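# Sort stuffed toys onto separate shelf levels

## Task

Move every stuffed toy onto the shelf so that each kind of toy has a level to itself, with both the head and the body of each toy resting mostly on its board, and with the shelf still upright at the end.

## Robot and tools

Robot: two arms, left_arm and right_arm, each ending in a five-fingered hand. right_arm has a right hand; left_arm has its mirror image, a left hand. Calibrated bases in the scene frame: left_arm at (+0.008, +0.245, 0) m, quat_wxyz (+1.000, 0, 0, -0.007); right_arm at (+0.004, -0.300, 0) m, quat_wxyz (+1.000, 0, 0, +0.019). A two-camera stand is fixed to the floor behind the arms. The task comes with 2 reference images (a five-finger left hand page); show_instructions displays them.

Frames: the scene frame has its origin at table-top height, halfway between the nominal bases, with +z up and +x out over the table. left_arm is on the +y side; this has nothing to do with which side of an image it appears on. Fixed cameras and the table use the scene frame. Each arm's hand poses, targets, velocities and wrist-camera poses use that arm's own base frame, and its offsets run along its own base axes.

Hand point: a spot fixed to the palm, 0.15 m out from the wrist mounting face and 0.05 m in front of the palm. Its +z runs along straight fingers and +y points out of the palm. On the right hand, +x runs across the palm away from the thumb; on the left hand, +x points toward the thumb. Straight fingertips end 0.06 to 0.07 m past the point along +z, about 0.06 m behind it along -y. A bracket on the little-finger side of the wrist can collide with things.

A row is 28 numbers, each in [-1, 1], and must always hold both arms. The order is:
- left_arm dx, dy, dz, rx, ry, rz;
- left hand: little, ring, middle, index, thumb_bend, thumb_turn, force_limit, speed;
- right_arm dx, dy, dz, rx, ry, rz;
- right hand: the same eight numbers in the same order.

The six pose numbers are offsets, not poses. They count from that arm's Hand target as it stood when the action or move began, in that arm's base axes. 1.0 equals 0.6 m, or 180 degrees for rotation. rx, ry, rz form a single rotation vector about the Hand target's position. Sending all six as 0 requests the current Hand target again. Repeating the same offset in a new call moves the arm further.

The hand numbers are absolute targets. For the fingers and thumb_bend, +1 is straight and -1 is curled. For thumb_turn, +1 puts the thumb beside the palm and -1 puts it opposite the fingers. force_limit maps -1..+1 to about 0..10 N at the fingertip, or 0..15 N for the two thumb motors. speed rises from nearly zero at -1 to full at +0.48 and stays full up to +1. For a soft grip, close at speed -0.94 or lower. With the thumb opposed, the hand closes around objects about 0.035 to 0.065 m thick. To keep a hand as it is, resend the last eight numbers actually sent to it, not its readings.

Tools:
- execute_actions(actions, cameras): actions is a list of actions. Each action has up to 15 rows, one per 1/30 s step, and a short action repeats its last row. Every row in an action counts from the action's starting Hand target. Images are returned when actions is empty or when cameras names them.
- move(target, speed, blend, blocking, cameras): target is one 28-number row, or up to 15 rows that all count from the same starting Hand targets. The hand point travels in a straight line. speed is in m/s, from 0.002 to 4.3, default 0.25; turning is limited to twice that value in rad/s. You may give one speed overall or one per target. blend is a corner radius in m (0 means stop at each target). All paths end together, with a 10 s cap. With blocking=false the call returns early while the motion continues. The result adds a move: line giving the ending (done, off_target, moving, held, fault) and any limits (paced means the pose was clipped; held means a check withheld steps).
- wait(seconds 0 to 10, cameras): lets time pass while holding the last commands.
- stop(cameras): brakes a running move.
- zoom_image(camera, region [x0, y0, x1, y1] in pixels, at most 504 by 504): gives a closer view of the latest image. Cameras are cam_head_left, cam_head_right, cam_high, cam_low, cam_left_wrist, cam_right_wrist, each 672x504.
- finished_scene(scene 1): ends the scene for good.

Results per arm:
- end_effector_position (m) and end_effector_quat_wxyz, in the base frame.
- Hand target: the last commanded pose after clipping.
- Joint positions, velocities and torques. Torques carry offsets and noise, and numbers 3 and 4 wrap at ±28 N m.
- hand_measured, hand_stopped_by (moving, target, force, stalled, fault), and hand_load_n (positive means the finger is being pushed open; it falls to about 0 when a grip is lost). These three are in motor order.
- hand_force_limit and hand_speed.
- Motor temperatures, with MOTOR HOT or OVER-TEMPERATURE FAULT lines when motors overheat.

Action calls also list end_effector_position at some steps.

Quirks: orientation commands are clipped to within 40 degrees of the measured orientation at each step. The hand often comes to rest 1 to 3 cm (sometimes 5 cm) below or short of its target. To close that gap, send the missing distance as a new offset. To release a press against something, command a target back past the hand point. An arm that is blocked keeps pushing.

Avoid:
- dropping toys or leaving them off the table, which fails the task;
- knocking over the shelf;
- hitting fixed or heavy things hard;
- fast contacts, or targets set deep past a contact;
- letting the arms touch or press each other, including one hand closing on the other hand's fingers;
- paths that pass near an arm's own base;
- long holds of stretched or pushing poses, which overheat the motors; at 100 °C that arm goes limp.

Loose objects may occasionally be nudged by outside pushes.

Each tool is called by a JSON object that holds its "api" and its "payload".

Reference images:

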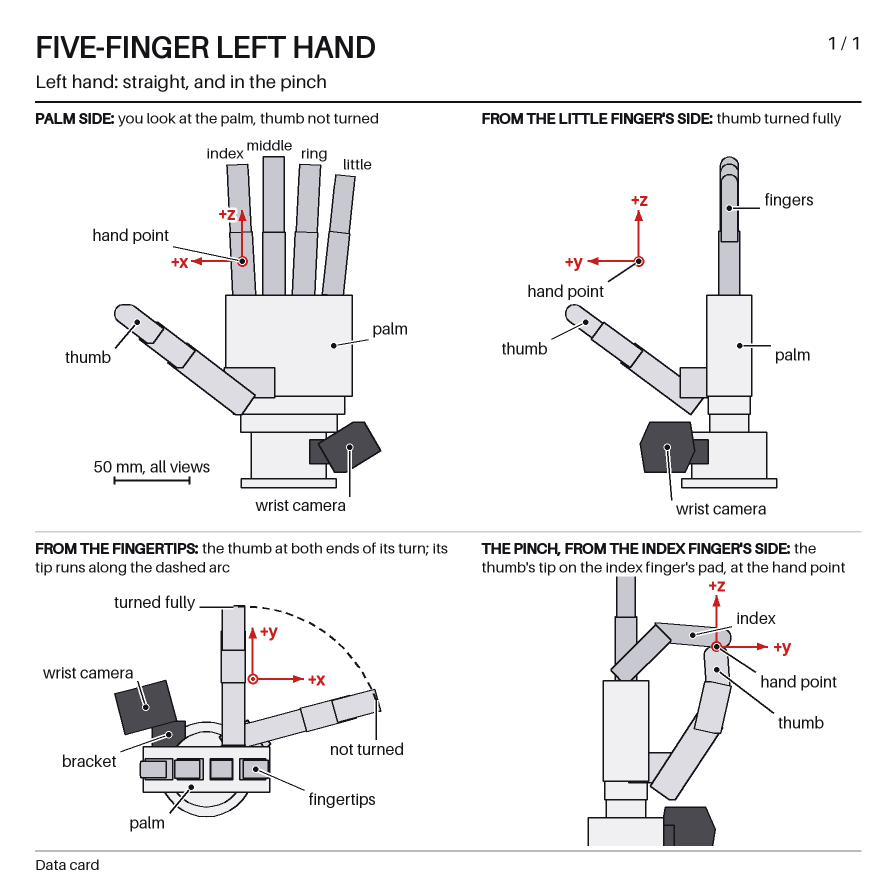

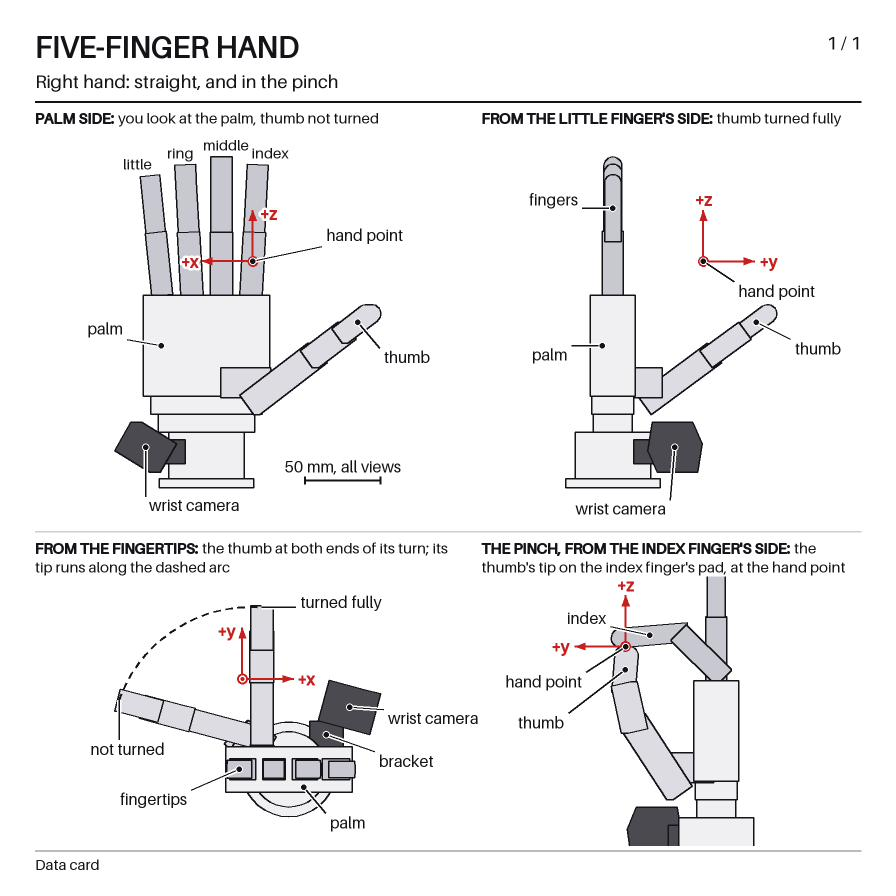

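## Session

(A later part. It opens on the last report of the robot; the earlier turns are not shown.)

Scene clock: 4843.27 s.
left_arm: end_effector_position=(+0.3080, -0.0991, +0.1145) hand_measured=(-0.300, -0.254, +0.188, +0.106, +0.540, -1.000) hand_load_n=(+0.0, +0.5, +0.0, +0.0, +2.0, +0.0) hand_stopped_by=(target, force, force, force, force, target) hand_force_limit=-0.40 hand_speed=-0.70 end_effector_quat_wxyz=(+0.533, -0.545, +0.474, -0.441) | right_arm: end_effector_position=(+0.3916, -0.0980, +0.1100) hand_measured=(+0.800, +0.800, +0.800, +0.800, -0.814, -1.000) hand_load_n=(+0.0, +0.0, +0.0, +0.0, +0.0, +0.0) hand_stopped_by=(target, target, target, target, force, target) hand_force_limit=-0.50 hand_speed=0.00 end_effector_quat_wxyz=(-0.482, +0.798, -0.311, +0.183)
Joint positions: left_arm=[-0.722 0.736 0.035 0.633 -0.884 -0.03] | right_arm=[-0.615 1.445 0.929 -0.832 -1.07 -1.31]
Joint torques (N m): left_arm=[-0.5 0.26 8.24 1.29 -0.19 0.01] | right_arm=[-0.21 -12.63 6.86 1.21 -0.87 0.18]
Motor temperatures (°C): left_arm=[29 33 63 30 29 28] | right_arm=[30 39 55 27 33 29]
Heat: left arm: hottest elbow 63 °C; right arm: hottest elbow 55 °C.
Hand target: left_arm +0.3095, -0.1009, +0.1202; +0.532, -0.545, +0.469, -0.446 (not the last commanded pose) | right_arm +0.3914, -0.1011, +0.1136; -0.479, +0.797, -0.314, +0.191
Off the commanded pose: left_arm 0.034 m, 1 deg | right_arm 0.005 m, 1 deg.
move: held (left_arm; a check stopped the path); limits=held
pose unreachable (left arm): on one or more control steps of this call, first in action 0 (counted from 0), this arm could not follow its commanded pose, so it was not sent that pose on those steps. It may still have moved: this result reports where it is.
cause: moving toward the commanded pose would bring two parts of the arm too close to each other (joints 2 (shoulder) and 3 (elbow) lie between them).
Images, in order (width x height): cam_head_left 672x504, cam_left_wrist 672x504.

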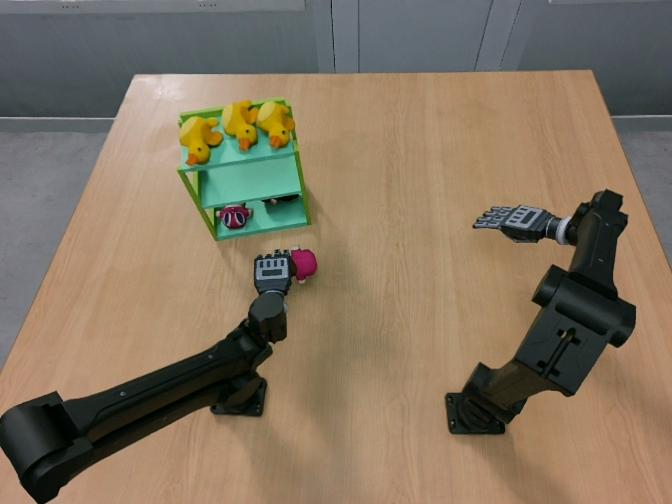

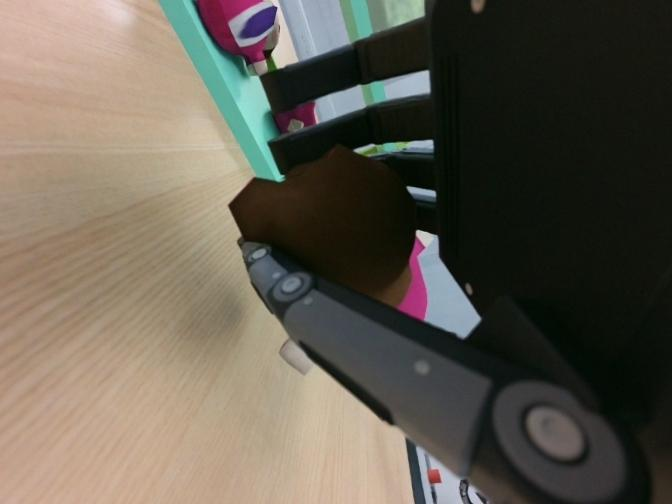

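{"api": "move", "payload": {"target": [[0.068,0.0385,-0.067,0,0,0,-0.3,-0.3,-0.3,-0.3,-0.1,-1,-0.4,-0.7, 0,0,0,0,0,0,0.8,0.8,0.8,0.8,-1,-1,-0.5,0]], "speed": 0.1, "cameras": ["cam_left_wrist", "cam_head_left"]}}

{"api": "zoom_image", "payload": {"camera": "cam_head_left", "region": [180, 150, 360, 285]}}

Scene clock: 4857.93 s.
left_arm: end_effector_position=(+0.3484, -0.0796, +0.0758) hand_measured=(-0.300, -0.254, +0.188, +0.106, +0.540, -1.000) hand_load_n=(+0.0, +0.5, +0.0, +0.0, +1.5, +0.0) hand_stopped_by=(target, force, force, force, force, target) hand_force_limit=-0.40 hand_speed=-0.70 end_effector_quat_wxyz=(+0.527, -0.549, +0.473, -0.444) | right_arm: end_effector_position=(+0.3916, -0.0980, +0.1100) hand_measured=(+0.800, +0.800, +0.800, +0.800, -0.814, -1.000) hand_load_n=(+0.0, +0.0, +0.0, +0.0, +0.0, +0.0) hand_stopped_by=(target, target, target, target, force, target) hand_force_limit=-0.50 hand_speed=0.00 end_effector_quat_wxyz=(-0.482, +0.798, -0.311, +0.183)
Joint positions: left_arm=[-0.474 1.281 0.035 1.183 -0.632 -0.025] | right_arm=[-0.615 1.445 0.929 -0.832 -1.07 -1.31]
Joint torques (N m): left_arm=[0.09 -2.61 4.15 2.41 -0.02 0.16] | right_arm=[-0.44 -12.34 6.99 1.48 -0.83 0.17]
Motor temperatures (°C): left_arm=[29 32 61 30 29 28] | right_arm=[30 39 55 27 33 29]
Heat: left arm: hottest elbow 61 °C; right arm: hottest elbow 55 °C.
Hand target: left_arm +0.3504, -0.0779, +0.0801; +0.532, -0.545, +0.469, -0.447 | right_arm +0.3914, -0.1011, +0.1136; -0.479, +0.797, -0.314, +0.191
Off the commanded pose: left_arm 0.005 m, 1 deg | right_arm 0.005 m, 1 deg.
move: done
Images, in order (width x height): cam_head_left 672x504, cam_left_wrist 672x504.

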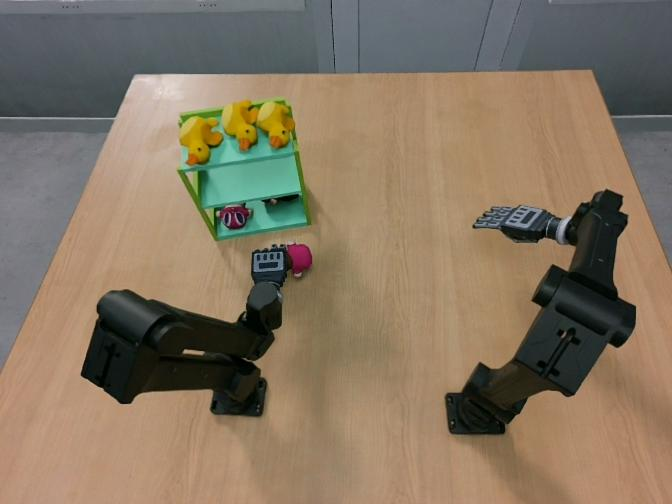

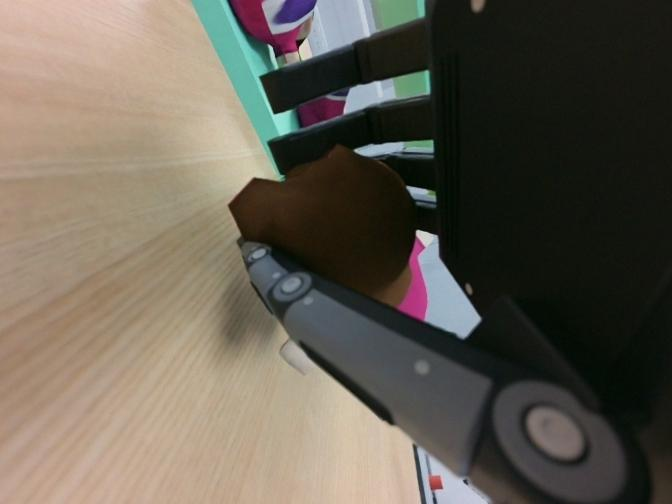

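Scaled by 2.800 from the camera's 672x504 image, which has a finer 960x720 frame.

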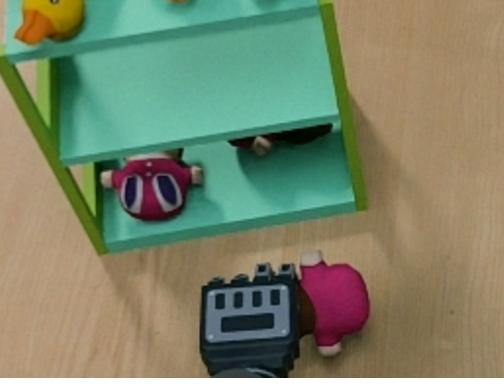

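{"api": "move", "payload": {"target": [[0.161,0.0417,0.007,0,0,0,-0.9,-0.3,-0.3,-0.3,-0.1,-1,-0.4,-0.7, 0,0,0,0,0,0,0.8,0.8,0.8,0.8,-1,-1,-0.5,0]], "speed": 0.08, "cameras": ["cam_left_wrist", "cam_head_left"]}}

{"api": "zoom_image", "payload": {"camera": "cam_head_left", "region": [180, 150, 360, 285]}}

Scene clock: 4877.53 s.
left_arm: end_effector_position=(+0.4339, -0.0541, +0.0754) hand_measured=(-0.900, -0.254, +0.188, +0.106, +0.540, -1.000) hand_load_n=(+0.0, +0.5, +0.0, +0.0, +1.5, +0.5) hand_stopped_by=(target, force, force, force, force, target) hand_force_limit=-0.40 hand_speed=-0.70 end_effector_quat_wxyz=(+0.524, -0.551, +0.475, -0.443) | right_arm: end_effector_position=(+0.3916, -0.0980, +0.1100) hand_measured=(+0.800, +0.800, +0.800, +0.800, -0.814, -1.000) hand_load_n=(+0.0, +0.0, +0.0, +0.0, +0.0, +0.5) hand_stopped_by=(target, target, target, target, force, target) hand_force_limit=-0.50 hand_speed=0.00 end_effector_quat_wxyz=(-0.482, +0.798, -0.311, +0.183)
Joint positions: left_arm=[-0.219 1.471 0.224 1.184 -0.375 -0.013] | right_arm=[-0.615 1.445 0.929 -0.832 -1.07 -1.31]
Joint torques (N m): left_arm=[0.26 -5.83 6.41 1.76 0.01 0.15] | right_arm=[-0.85 -12.45 6.89 1.43 -0.84 0.12]
Motor temperatures (°C): left_arm=[29 31 57 30 29 28] | right_arm=[30 39 55 27 33 29]
Heat: left arm: hottest elbow 57 °C; right arm: hottest elbow 55 °C.
Hand target: left_arm +0.4469, -0.0526, +0.0843; +0.532, -0.545, +0.469, -0.447 | right_arm +0.3914, -0.1011, +0.1136; -0.479, +0.797, -0.314, +0.191
Off the commanded pose: left_arm 0.016 m, 1 deg | right_arm 0.005 m, 1 deg.
move: off_target (left_arm)
Images, in order (width x height): cam_head_left 672x504, cam_left_wrist 672x504.

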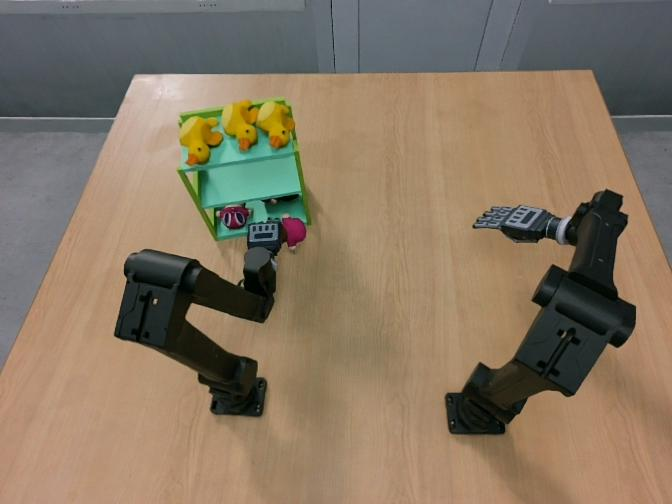

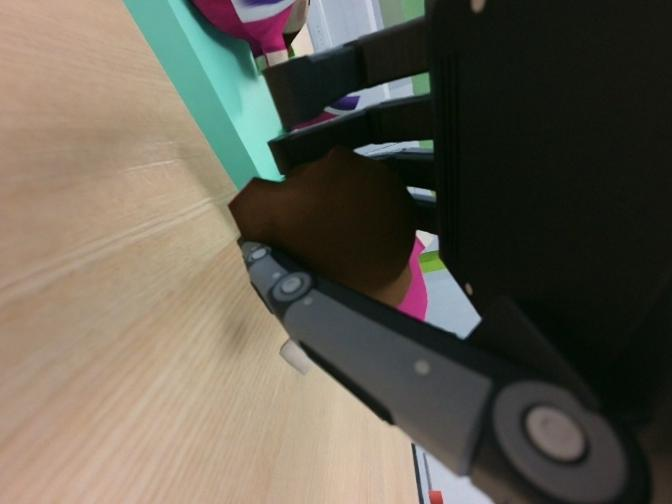

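Scaled by 2.800 from the camera's 672x504 image, which has a finer 960x720 frame.

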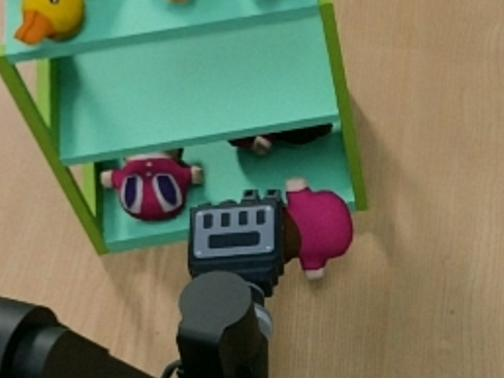

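{"api": "move", "payload": {"target": [[0.081,0.017,0.010,0,0,0,-0.9,-0.3,-0.3,-0.3,-0.1,-1,-0.4,-0.7, 0,0,0,0,0,0,0.8,0.8,0.8,0.8,-1,-1,-0.5,0]], "speed": 0.05, "cameras": ["cam_left_wrist", "cam_head_left"]}}

{"api": "zoom_image", "payload": {"camera": "cam_head_left", "region": [180, 150, 360, 285]}}

Scene clock: 4903.47 s.
left_arm: end_effector_position=(+0.4813, -0.0457, +0.0819) hand_measured=(-0.900, -0.254, +0.188, +0.106, +0.540, -1.000) hand_load_n=(+0.0, +0.5, +0.0, +0.5, +2.0, +0.5) hand_stopped_by=(target, force, force, force, force, target) hand_force_limit=-0.40 hand_speed=-0.70 end_effector_quat_wxyz=(+0.524, -0.550, +0.474, -0.445) | right_arm: end_effector_position=(+0.3916, -0.0980, +0.1100) hand_measured=(+0.800, +0.800, +0.800, +0.800, -0.814, -1.000) hand_load_n=(+0.0, +0.0, +0.0, +0.0, +0.0, +0.0) hand_stopped_by=(target, target, target, target, force, target) hand_force_limit=-0.50 hand_speed=0.00 end_effector_quat_wxyz=(-0.482, +0.798, -0.311, +0.183)
Joint positions: left_arm=[-0.154 1.533 0.344 1.132 -0.309 -0.01] | right_arm=[-0.615 1.445 0.929 -0.832 -1.07 -1.31]
Joint torques (N m): left_arm=[0.38 -7.53 7.23 1.43 0.03 0.15] | right_arm=[0.03 -13.04 6.79 1.63 -0.82 0.2]
Motor temperatures (°C): left_arm=[29 31 56 30 29 28] | right_arm=[30 39 55 27 33 29]
Heat: left arm: hottest elbow 56 °C; right arm: hottest elbow 55 °C.
Hand target: left_arm +0.4956, -0.0426, +0.0903; +0.532, -0.545, +0.469, -0.447 | right_arm +0.3914, -0.1011, +0.1136; -0.479, +0.797, -0.314, +0.191
Off the commanded pose: left_arm 0.017 m, 1 deg | right_arm 0.005 m, 1 deg.
move: off_target (left_arm)
Images, in order (width x height): cam_head_left 672x504, cam_left_wrist 672x504.

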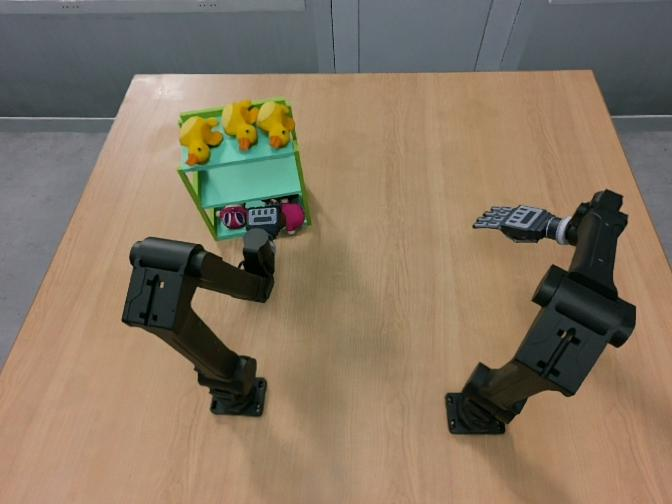

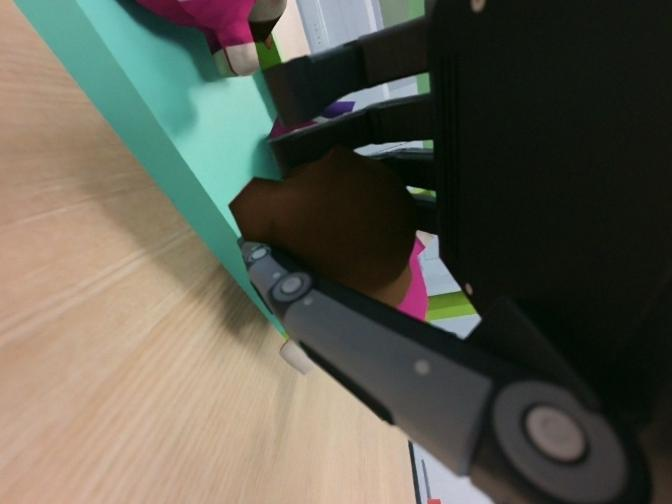

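Scaled by 2.800 from the camera's 672x504 image, which has a finer 960x720 frame.

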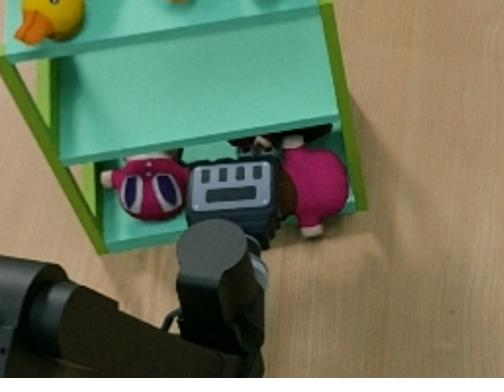

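{"api": "move", "payload": {"target": [[-0.003,0.010,0.00,0,0,0,-0.9,-0.3,-0.3,-0.3,-0.1,-1,-0.4,-0.7, 0,0,0,0,0,0,0.8,0.8,0.8,0.8,-1,-1,-0.5,0],[0.078,0.029,0.0,0,0,0,-0.9,-0.3,-0.3,-0.3,-0.1,-1,-0.4,-0.7, 0,0,0,0,0,0,0.8,0.8,0.8,0.8,-1,-1,-0.5,0]], "speed": 0.05, "cameras": ["cam_left_wrist", "cam_head_left", "cam_low", "cam_high"]}}

{"api": "zoom_image", "payload": {"camera": "cam_head_left", "region": [180, 150, 360, 285]}}

{"api": "zoom_image", "payload": {"camera": "cam_low", "region": [260, 140, 460, 350]}}

Scene clock: 4916.33 s.
left_arm: end_effector_position=(+0.5256, -0.0311, +0.0803) hand_measured=(-0.900, -0.254, +0.188, +0.106, +0.540, -1.000) hand_load_n=(+0.0, +1.0, -0.5, +0.0, +2.0, +0.0) hand_stopped_by=(target, force, force, force, force, target) hand_force_limit=-0.40 hand_speed=-0.70 end_effector_quat_wxyz=(+0.522, -0.550, +0.476, -0.445) | right_arm: end_effector_position=(+0.3916, -0.0980, +0.1100) hand_measured=(+0.800, +0.800, +0.800, +0.800, -0.814, -1.000) hand_load_n=(+0.0, +0.0, -0.5, +0.0, +0.0, +0.0) hand_stopped_by=(target, target, target, target, force, target) hand_force_limit=-0.50 hand_speed=0.00 end_effector_quat_wxyz=(-0.482, +0.798, -0.311, +0.183)
Joint positions: left_arm=[-0.088 1.614 0.459 1.095 -0.239 -0.008] | right_arm=[-0.615 1.445 0.929 -0.832 -1.07 -1.31]
Joint torques (N m): left_arm=[0.56 -9.17 7.95 1.42 -0.04 0.15] | right_arm=[-0.26 -12.63 6.79 1.31 -0.85 0.14]
Motor temperatures (°C): left_arm=[29 31 56 30 29 28] | right_arm=[30 39 55 27 33 29]
Heat: left arm: hottest elbow 56 °C; right arm: hottest elbow 55 °C.
Hand target: left_arm +0.5423, -0.0252, +0.0903; +0.532, -0.545, +0.469, -0.447 | right_arm +0.3914, -0.1011, +0.1136; -0.479, +0.797, -0.314, +0.191
Off the commanded pose: left_arm 0.020 m, 2 deg | right_arm 0.005 m, 1 deg.
move: off_target (left_arm)
Images, in order (width x height): cam_head_left 672x504, cam_high 672x504, cam_low 672x504, cam_left_wrist 672x504.

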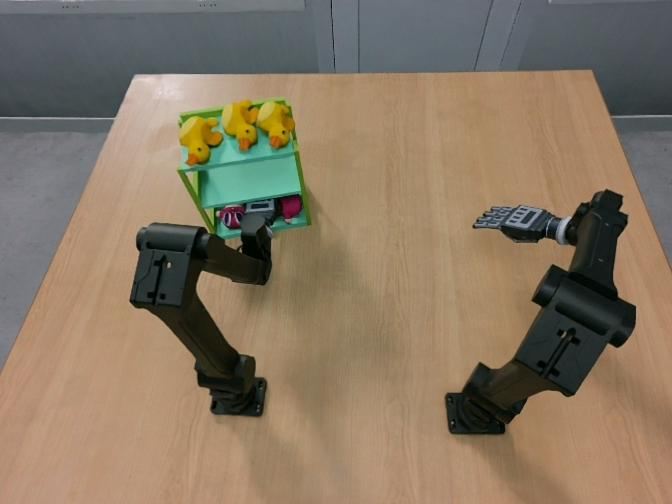

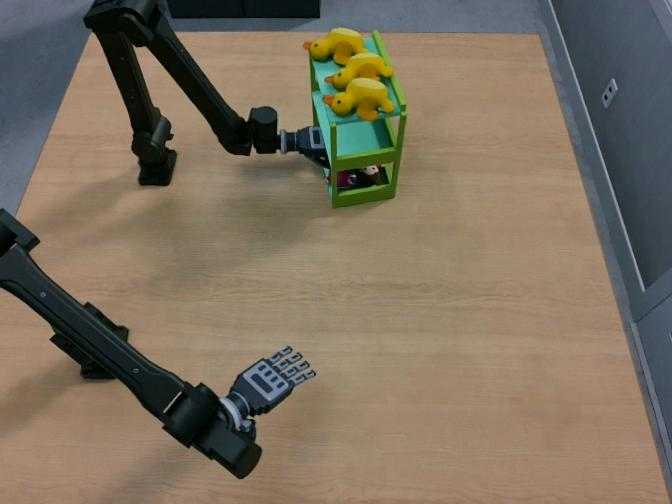

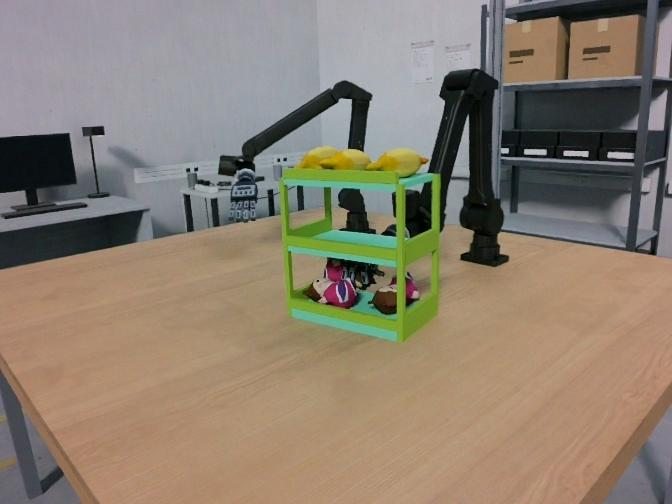

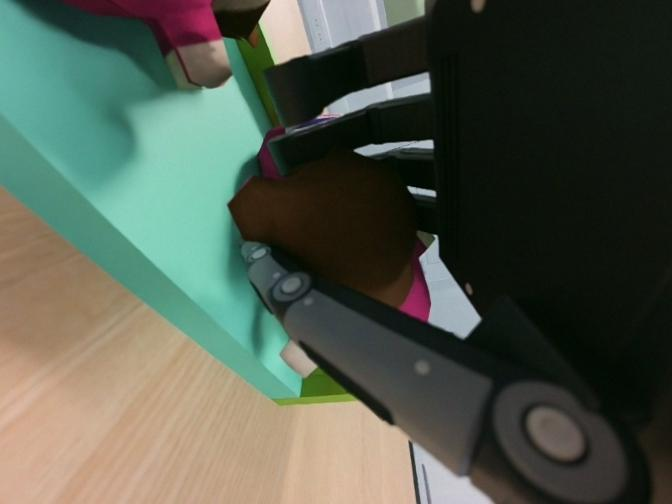

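Scaled by 2.800 from the camera's 672x504 image, which has a finer 960x720 frame.

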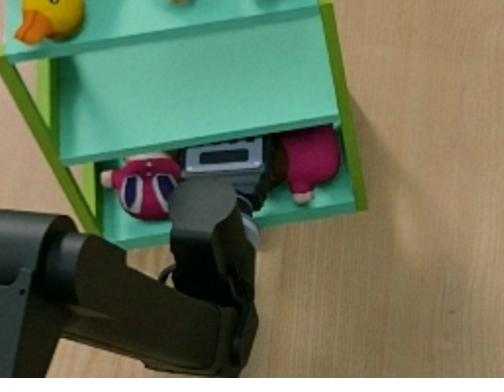

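Scaled by 2.400 from the camera's 672x504 image, which has a finer 960x720 frame.

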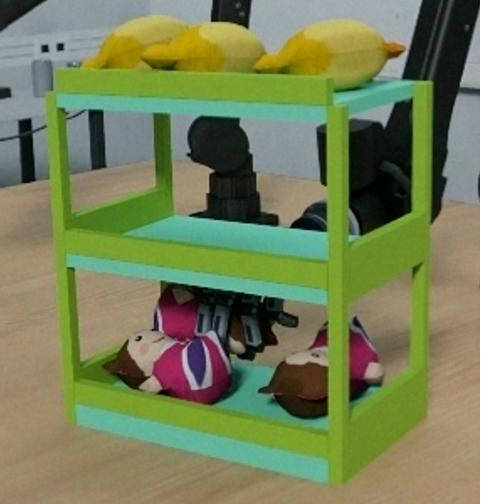

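{"api": "move", "payload": {"target": [[0.022,0.0,0.0,0,0,0,-0.9,-0.3,-0.3,-0.3,-0.1,-1,-0.4,-0.7, 0,0,0,0,0,0,0.8,0.8,0.8,0.8,-1,-1,-0.5,0],[0.024,0.0,-0.035,0,0,0,-0.9,-0.3,-0.3,-0.3,-0.1,-1,-0.4,-0.7, 0,0,0,0,0,0,0.8,0.8,0.8,0.8,-1,-1,-0.5,0]], "speed": 0.04, "cameras": ["cam_left_wrist", "cam_head_left", "cam_low"]}}

{"api": "zoom_image", "payload": {"camera": "cam_head_left", "region": [180, 150, 360, 285]}}

{"api": "zoom_image", "payload": {"camera": "cam_low", "region": [260, 140, 460, 350]}}

Scene clock: 4932.30 s.
left_arm: end_effector_position=(+0.5420, -0.0293, +0.0667) hand_measured=(-0.900, -0.254, +0.188, +0.106, +0.540, -1.000) hand_load_n=(+0.5, +0.5, -1.0, +0.0, +0.0, +0.0) hand_stopped_by=(target, force, force, force, force, target) hand_force_limit=-0.40 hand_speed=-0.70 end_effector_quat_wxyz=(+0.525, -0.550, +0.473, -0.446) | right_arm: end_effector_position=(+0.3916, -0.0980, +0.1100) hand_measured=(+0.800, +0.800, +0.800, +0.800, -0.814, -1.000) hand_load_n=(+0.0, +0.0, +0.0, +0.0, +0.0, +0.0) hand_stopped_by=(target, target, target, target, force, target) hand_force_limit=-0.50 hand_speed=0.00 end_effector_quat_wxyz=(-0.482, +0.798, -0.311, +0.183)
Joint positions: left_arm=[-0.082 1.7 0.499 1.148 -0.238 -0.006] | right_arm=[-0.615 1.445 0.929 -0.832 -1.07 -1.31]
Joint torques (N m): left_arm=[0.32 -8.76 7.31 1.98 0.05 0.13] | right_arm=[-0.21 -12.69 6.87 1.39 -0.88 0.17]
Motor temperatures (°C): left_arm=[29 31 57 30 29 28] | right_arm=[30 39 55 27 33 29]
Heat: left arm: hottest elbow 57 °C; right arm: hottest elbow 55 °C.
Hand target: left_arm +0.5568, -0.0251, +0.0694; +0.532, -0.545, +0.469, -0.447 | right_arm +0.3914, -0.1011, +0.1136; -0.479, +0.797, -0.314, +0.191
Off the commanded pose: left_arm 0.016 m, 1 deg | right_arm 0.005 m, 1 deg.
move: off_target (left_arm)
Images, in order (width x height): cam_head_left 672x504, cam_low 672x504, cam_left_wrist 672x504.

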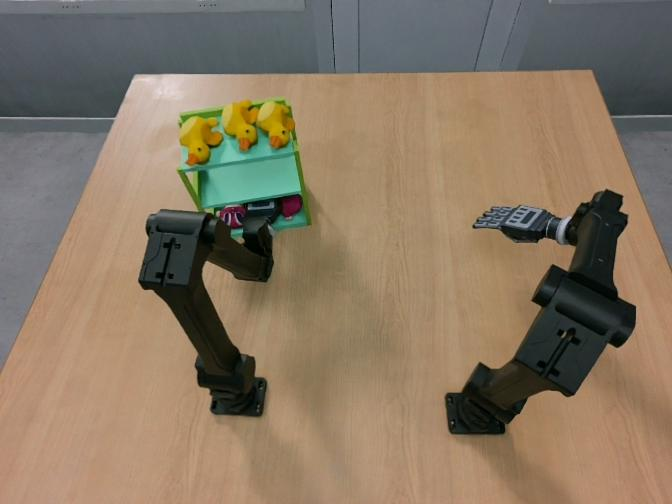

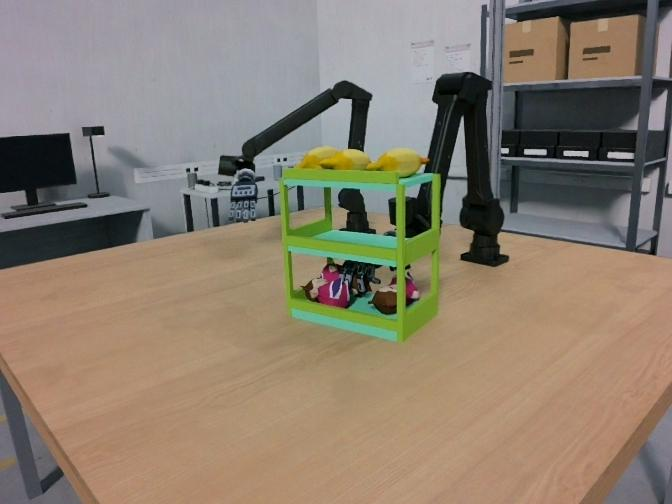

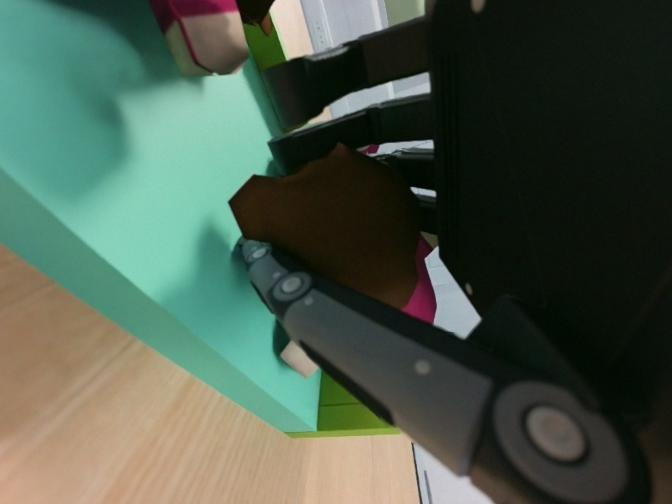

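Scaled by 2.800 from the camera's 672x504 image, which has a finer 960x720 frame.

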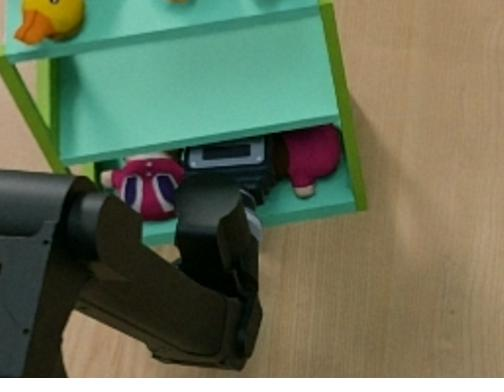

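Scaled by 2.400 from the camera's 672x504 image, which has a finer 960x720 frame.

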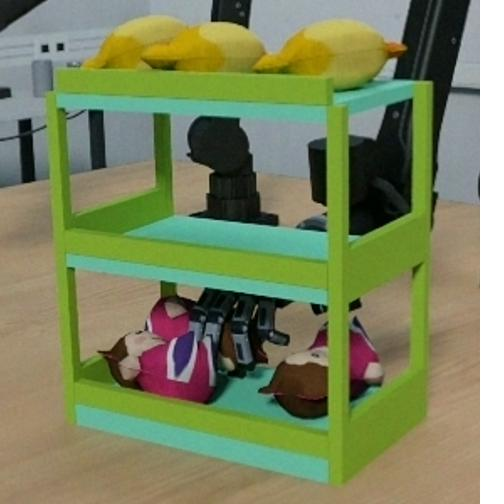

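{"api": "move", "payload": {"target": [[-0.050,-0.012,0.0,0,0,0,-0.9,-0.3,-0.3,-0.3,-0.1,-1,-0.4,-0.7, 0,0,0,0,0,0,0.8,0.8,0.8,0.8,-1,-1,-0.5,0]], "speed": 0.04, "cameras": ["cam_low"]}}

{"api": "zoom_image", "payload": {"camera": "cam_low", "region": [260, 140, 460, 350]}}

Scene clock: 4950.03 s.
left_arm: end_effector_position=(+0.5302, -0.0278, +0.0664) hand_measured=(-0.900, -0.254, +0.188, +0.106, +0.540, -1.000) hand_load_n=(+0.0, +0.5, +0.0, +0.5, -0.5, +0.5) hand_stopped_by=(target, force, force, force, force, target) hand_force_limit=-0.40 hand_speed=-0.70 end_effector_quat_wxyz=(+0.530, -0.551, +0.467, -0.444) | right_arm: end_effector_position=(+0.3916, -0.0980, +0.1100) hand_measured=(+0.800, +0.800, +0.800, +0.800, -0.814, -1.000) hand_load_n=(+0.0, +0.0, +0.0, +0.0, +0.0, +0.0) hand_stopped_by=(target, target, target, target, force, target) hand_force_limit=-0.50 hand_speed=0.00 end_effector_quat_wxyz=(-0.482, +0.798, -0.311, +0.183)
Joint positions: left_arm=[-0.088 1.692 0.465 1.182 -0.259 -0.006] | right_arm=[-0.615 1.445 0.929 -0.832 -1.07 -1.31]
Joint torques (N m): left_arm=[-1.2 -11.34 3.55 2.13 -0.23 0.11] | right_arm=[-0.56 -12.92 6.89 1.4 -0.85 0.17]
Motor temperatures (°C): left_arm=[29 31 57 30 29 28] | right_arm=[30 39 54 27 33 29]
Heat: left arm: hottest elbow 57 °C; right arm: hottest elbow 54 °C.
Hand target: left_arm +0.5268, -0.0324, +0.0694; +0.532, -0.545, +0.469, -0.447 | right_arm +0.3914, -0.1011, +0.1136; -0.479, +0.797, -0.314, +0.191
Off the commanded pose: left_arm 0.006 m, 1 deg | right_arm 0.005 m, 1 deg.
move: done
Images, in order (width x height): cam_low 672x504.

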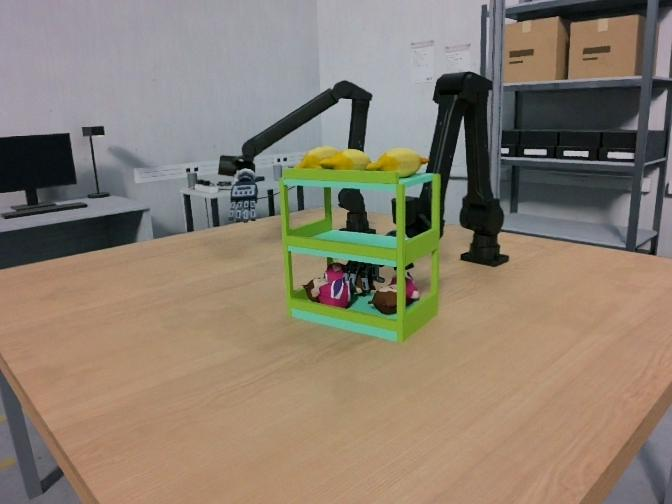

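Scaled by 2.400 from the camera's 672x504 image, which has a finer 960x720 frame.

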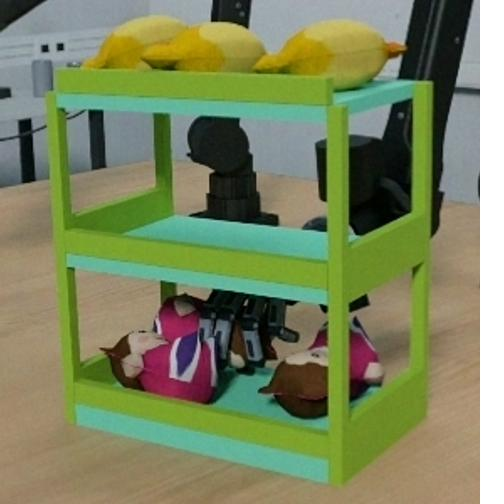

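{"api": "move", "payload": {"target": [[0,0,0,0,0,0,-0.9,-0.05,0.35,0.3,-0.1,-1,-0.4,-0.7, 0,0,0,0,0,0,0.8,0.8,0.8,0.8,-1,-1,-0.5,0],[-0.016,-0.004,0,0,0,0,-0.9,-0.05,0.35,0.3,-0.1,-1,-0.4,-0.7, 0,0,0,0,0,0,0.8,0.8,0.8,0.8,-1,-1,-0.5,0],[-0.016,-0.004,0,0,0,0,-0.9,0.2,0.55,0.5,-0.1,-1,-0.4,-0.7, 0,0,0,0,0,0,0.8,0.8,0.8,0.8,-1,-1,-0.5,0],[-0.032,-0.008,0,0,0,0,-0.9,0.2,0.55,0.5,-0.1,-1,-0.4,-0.7, 0,0,0,0,0,0,0.8,0.8,0.8,0.8,-1,-1,-0.5,0]], "speed": 0.03, "cameras": ["cam_low", "cam_left_wrist", "cam_head_left"]}}

{"api": "zoom_image", "payload": {"camera": "cam_low", "region": [260, 140, 460, 350]}}

{"api": "zoom_image", "payload": {"camera": "cam_head_left", "region": [180, 150, 360, 285]}}

Scene clock: 4968.30 s.
left_arm: end_effector_position=(+0.5108, -0.0319, +0.0656) hand_measured=(-0.900, +0.200, +0.550, +0.500, +0.540, -1.000) hand_load_n=(+0.0, +0.0, +0.0, +0.0, -1.0, +0.0) hand_stopped_by=(target, target, target, target, force, target) hand_force_limit=-0.40 hand_speed=-0.70 end_effector_quat_wxyz=(+0.531, -0.552, +0.467, -0.443) | right_arm: end_effector_position=(+0.3916, -0.0980, +0.1100) hand_measured=(+0.800, +0.800, +0.800, +0.800, -0.814, -1.000) hand_load_n=(+0.0, +0.0, +0.0, +0.0, +0.0, +0.0) hand_stopped_by=(target, target, target, target, force, target) hand_force_limit=-0.50 hand_speed=0.00 end_effector_quat_wxyz=(-0.482, +0.798, -0.311, +0.183)
Joint positions: left_arm=[-0.108 1.665 0.414 1.205 -0.281 -0.006] | right_arm=[-0.615 1.445 0.929 -0.832 -1.07 -1.31]
Joint torques (N m): left_arm=[-1.32 -10.64 3.4 2.13 -0.19 0.11] | right_arm=[-0.67 -12.92 6.69 1.32 -0.83 0.14]
Motor temperatures (°C): left_arm=[29 32 55 30 29 28] | right_arm=[30 39 54 27 33 29]
Heat: left arm: hottest elbow 55 °C; right arm: hottest elbow 54 °C.
Hand target: left_arm +0.5076, -0.0372, +0.0693; +0.532, -0.545, +0.469, -0.447 | right_arm +0.3914, -0.1011, +0.1136; -0.479, +0.797, -0.314, +0.191
Off the commanded pose: left_arm 0.007 m, 1 deg | right_arm 0.005 m, 1 deg.
move: done
Images, in order (width x height): cam_head_left 672x504, cam_low 672x504, cam_left_wrist 672x504.

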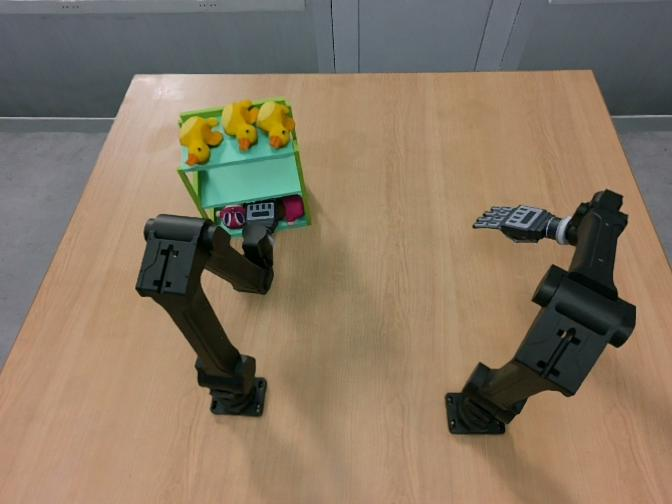

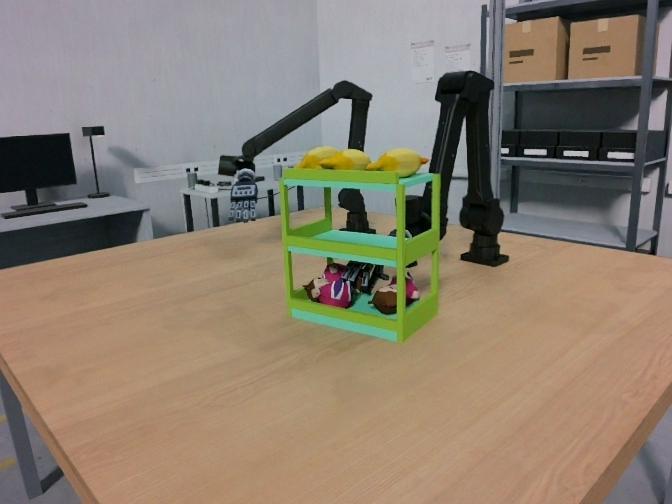

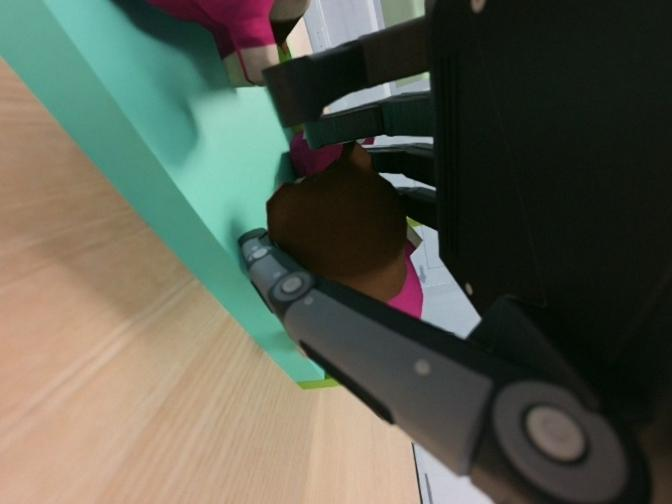

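Scaled by 2.400 from the camera's 672x504 image, which has a finer 960x720 frame.

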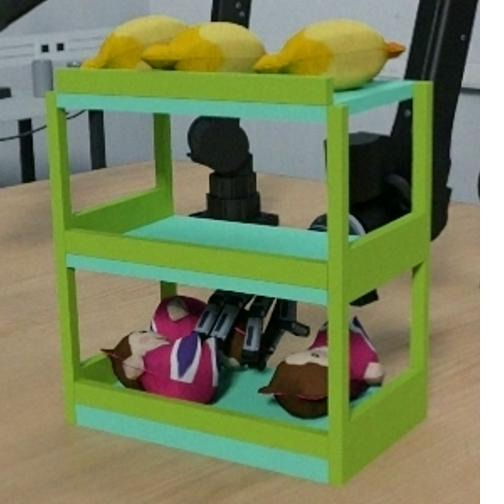

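Scaled by 2.800 from the camera's 672x504 image, which has a finer 960x720 frame.

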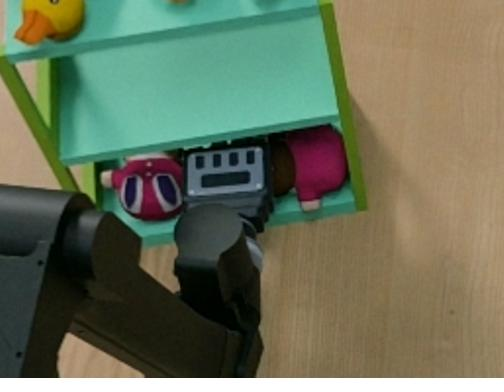

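{"api": "move", "payload": {"target": [[0,0,0,0,0,0,-0.9,0.5,0.75,0.75,-0.1,-1,-0.4,-0.7, 0,0,0,0,0,0,0.8,0.8,0.8,0.8,-1,-1,-0.5,0],[-0.016,-0.004,0,0,0,0,-0.9,0.5,0.75,0.75,-0.1,-1,-0.4,-0.7, 0,0,0,0,0,0,0.8,0.8,0.8,0.8,-1,-1,-0.5,0],[-0.016,-0.004,0,0,0,0,-0.9,0.75,0.95,0.95,-0.1,-1,-0.4,-0.7, 0,0,0,0,0,0,0.8,0.8,0.8,0.8,-1,-1,-0.5,0],[-0.032,-0.008,0,0,0,0,-0.9,0.75,0.95,0.95,-0.1,-1,-0.4,-0.7, 0,0,0,0,0,0,0.8,0.8,0.8,0.8,-1,-1,-0.5,0]], "speed": 0.03, "cameras": ["cam_low", "cam_left_wrist", "cam_head_left"]}}

{"api": "zoom_image", "payload": {"camera": "cam_low", "region": [260, 140, 460, 350]}}

{"api": "zoom_image", "payload": {"camera": "cam_head_left", "region": [180, 150, 360, 285]}}

Scene clock: 4980.20 s.
left_arm: end_effector_position=(+0.4882, -0.0375, +0.0591) hand_measured=(-0.900, +0.750, +0.950, +0.950, +0.540, -1.000) hand_load_n=(+0.0, +0.0, +0.0, +0.0, +0.0, +0.0) hand_stopped_by=(target, target, target, target, force, target) hand_force_limit=-0.40 hand_speed=-0.70 end_effector_quat_wxyz=(+0.527, -0.554, +0.473, -0.437) | right_arm: end_effector_position=(+0.3916, -0.0980, +0.1100) hand_measured=(+0.800, +0.800, +0.800, +0.800, -0.814, -1.000) hand_load_n=(+0.0, +0.0, +0.0, +0.0, +0.5, +0.0) hand_stopped_by=(target, target, target, target, force, target) hand_force_limit=-0.50 hand_speed=0.00 end_effector_quat_wxyz=(-0.482, +0.798, -0.311, +0.183)
Joint positions: left_arm=[-0.134 1.644 0.358 1.22 -0.304 -0.006] | right_arm=[-0.615 1.445 0.929 -0.832 -1.07 -1.31]
Joint torques (N m): left_arm=[-1.14 -10.34 3.58 2.4 -0.23 0.1] | right_arm=[-0.38 -12.45 6.82 1.44 -0.83 0.17]
Heat: left arm: hottest elbow 54 °C; right arm: hottest elbow 54 °C.
Hand target: left_arm +0.4883, -0.0419, +0.0692; +0.532, -0.545, +0.469, -0.446 | right_arm +0.3914, -0.1011, +0.1136; -0.479, +0.797, -0.314, +0.191
Off the commanded pose: left_arm 0.011 m, 2 deg | right_arm 0.005 m, 1 deg.
move: off_target (left_arm)
Images, in order (width x height): cam_head_left 672x504, cam_low 672x504, cam_left_wrist 672x504.

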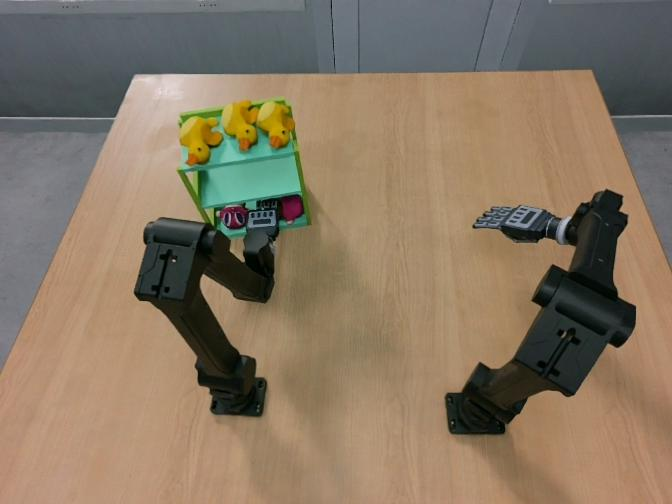

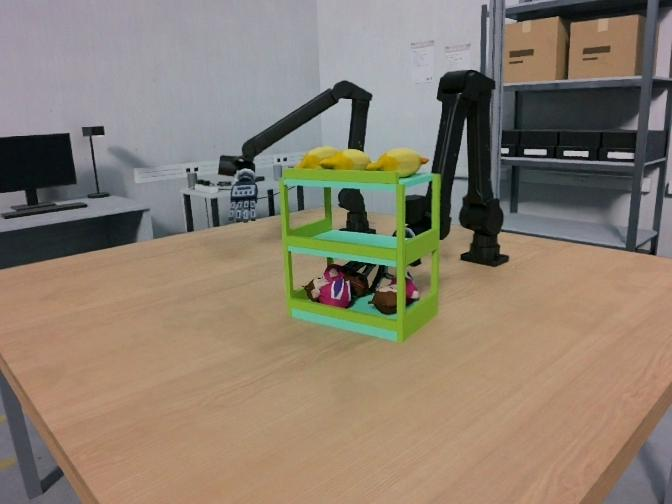

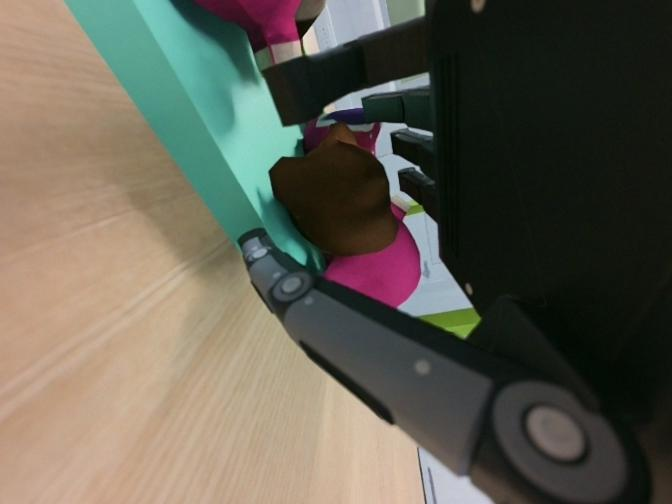

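Scaled by 2.400 from the camera's 672x504 image, which has a finer 960x720 frame.

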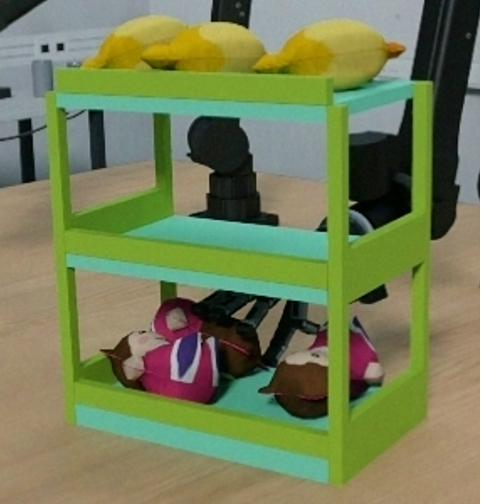

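Scaled by 2.800 from the camera's 672x504 image, which has a finer 960x720 frame.

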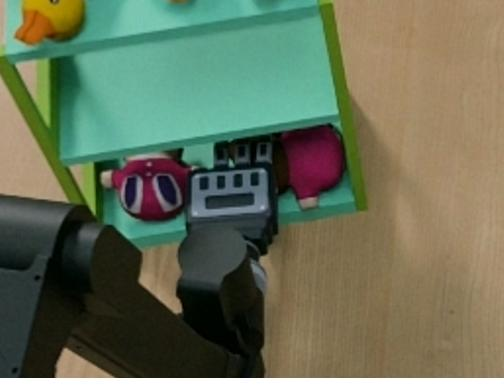

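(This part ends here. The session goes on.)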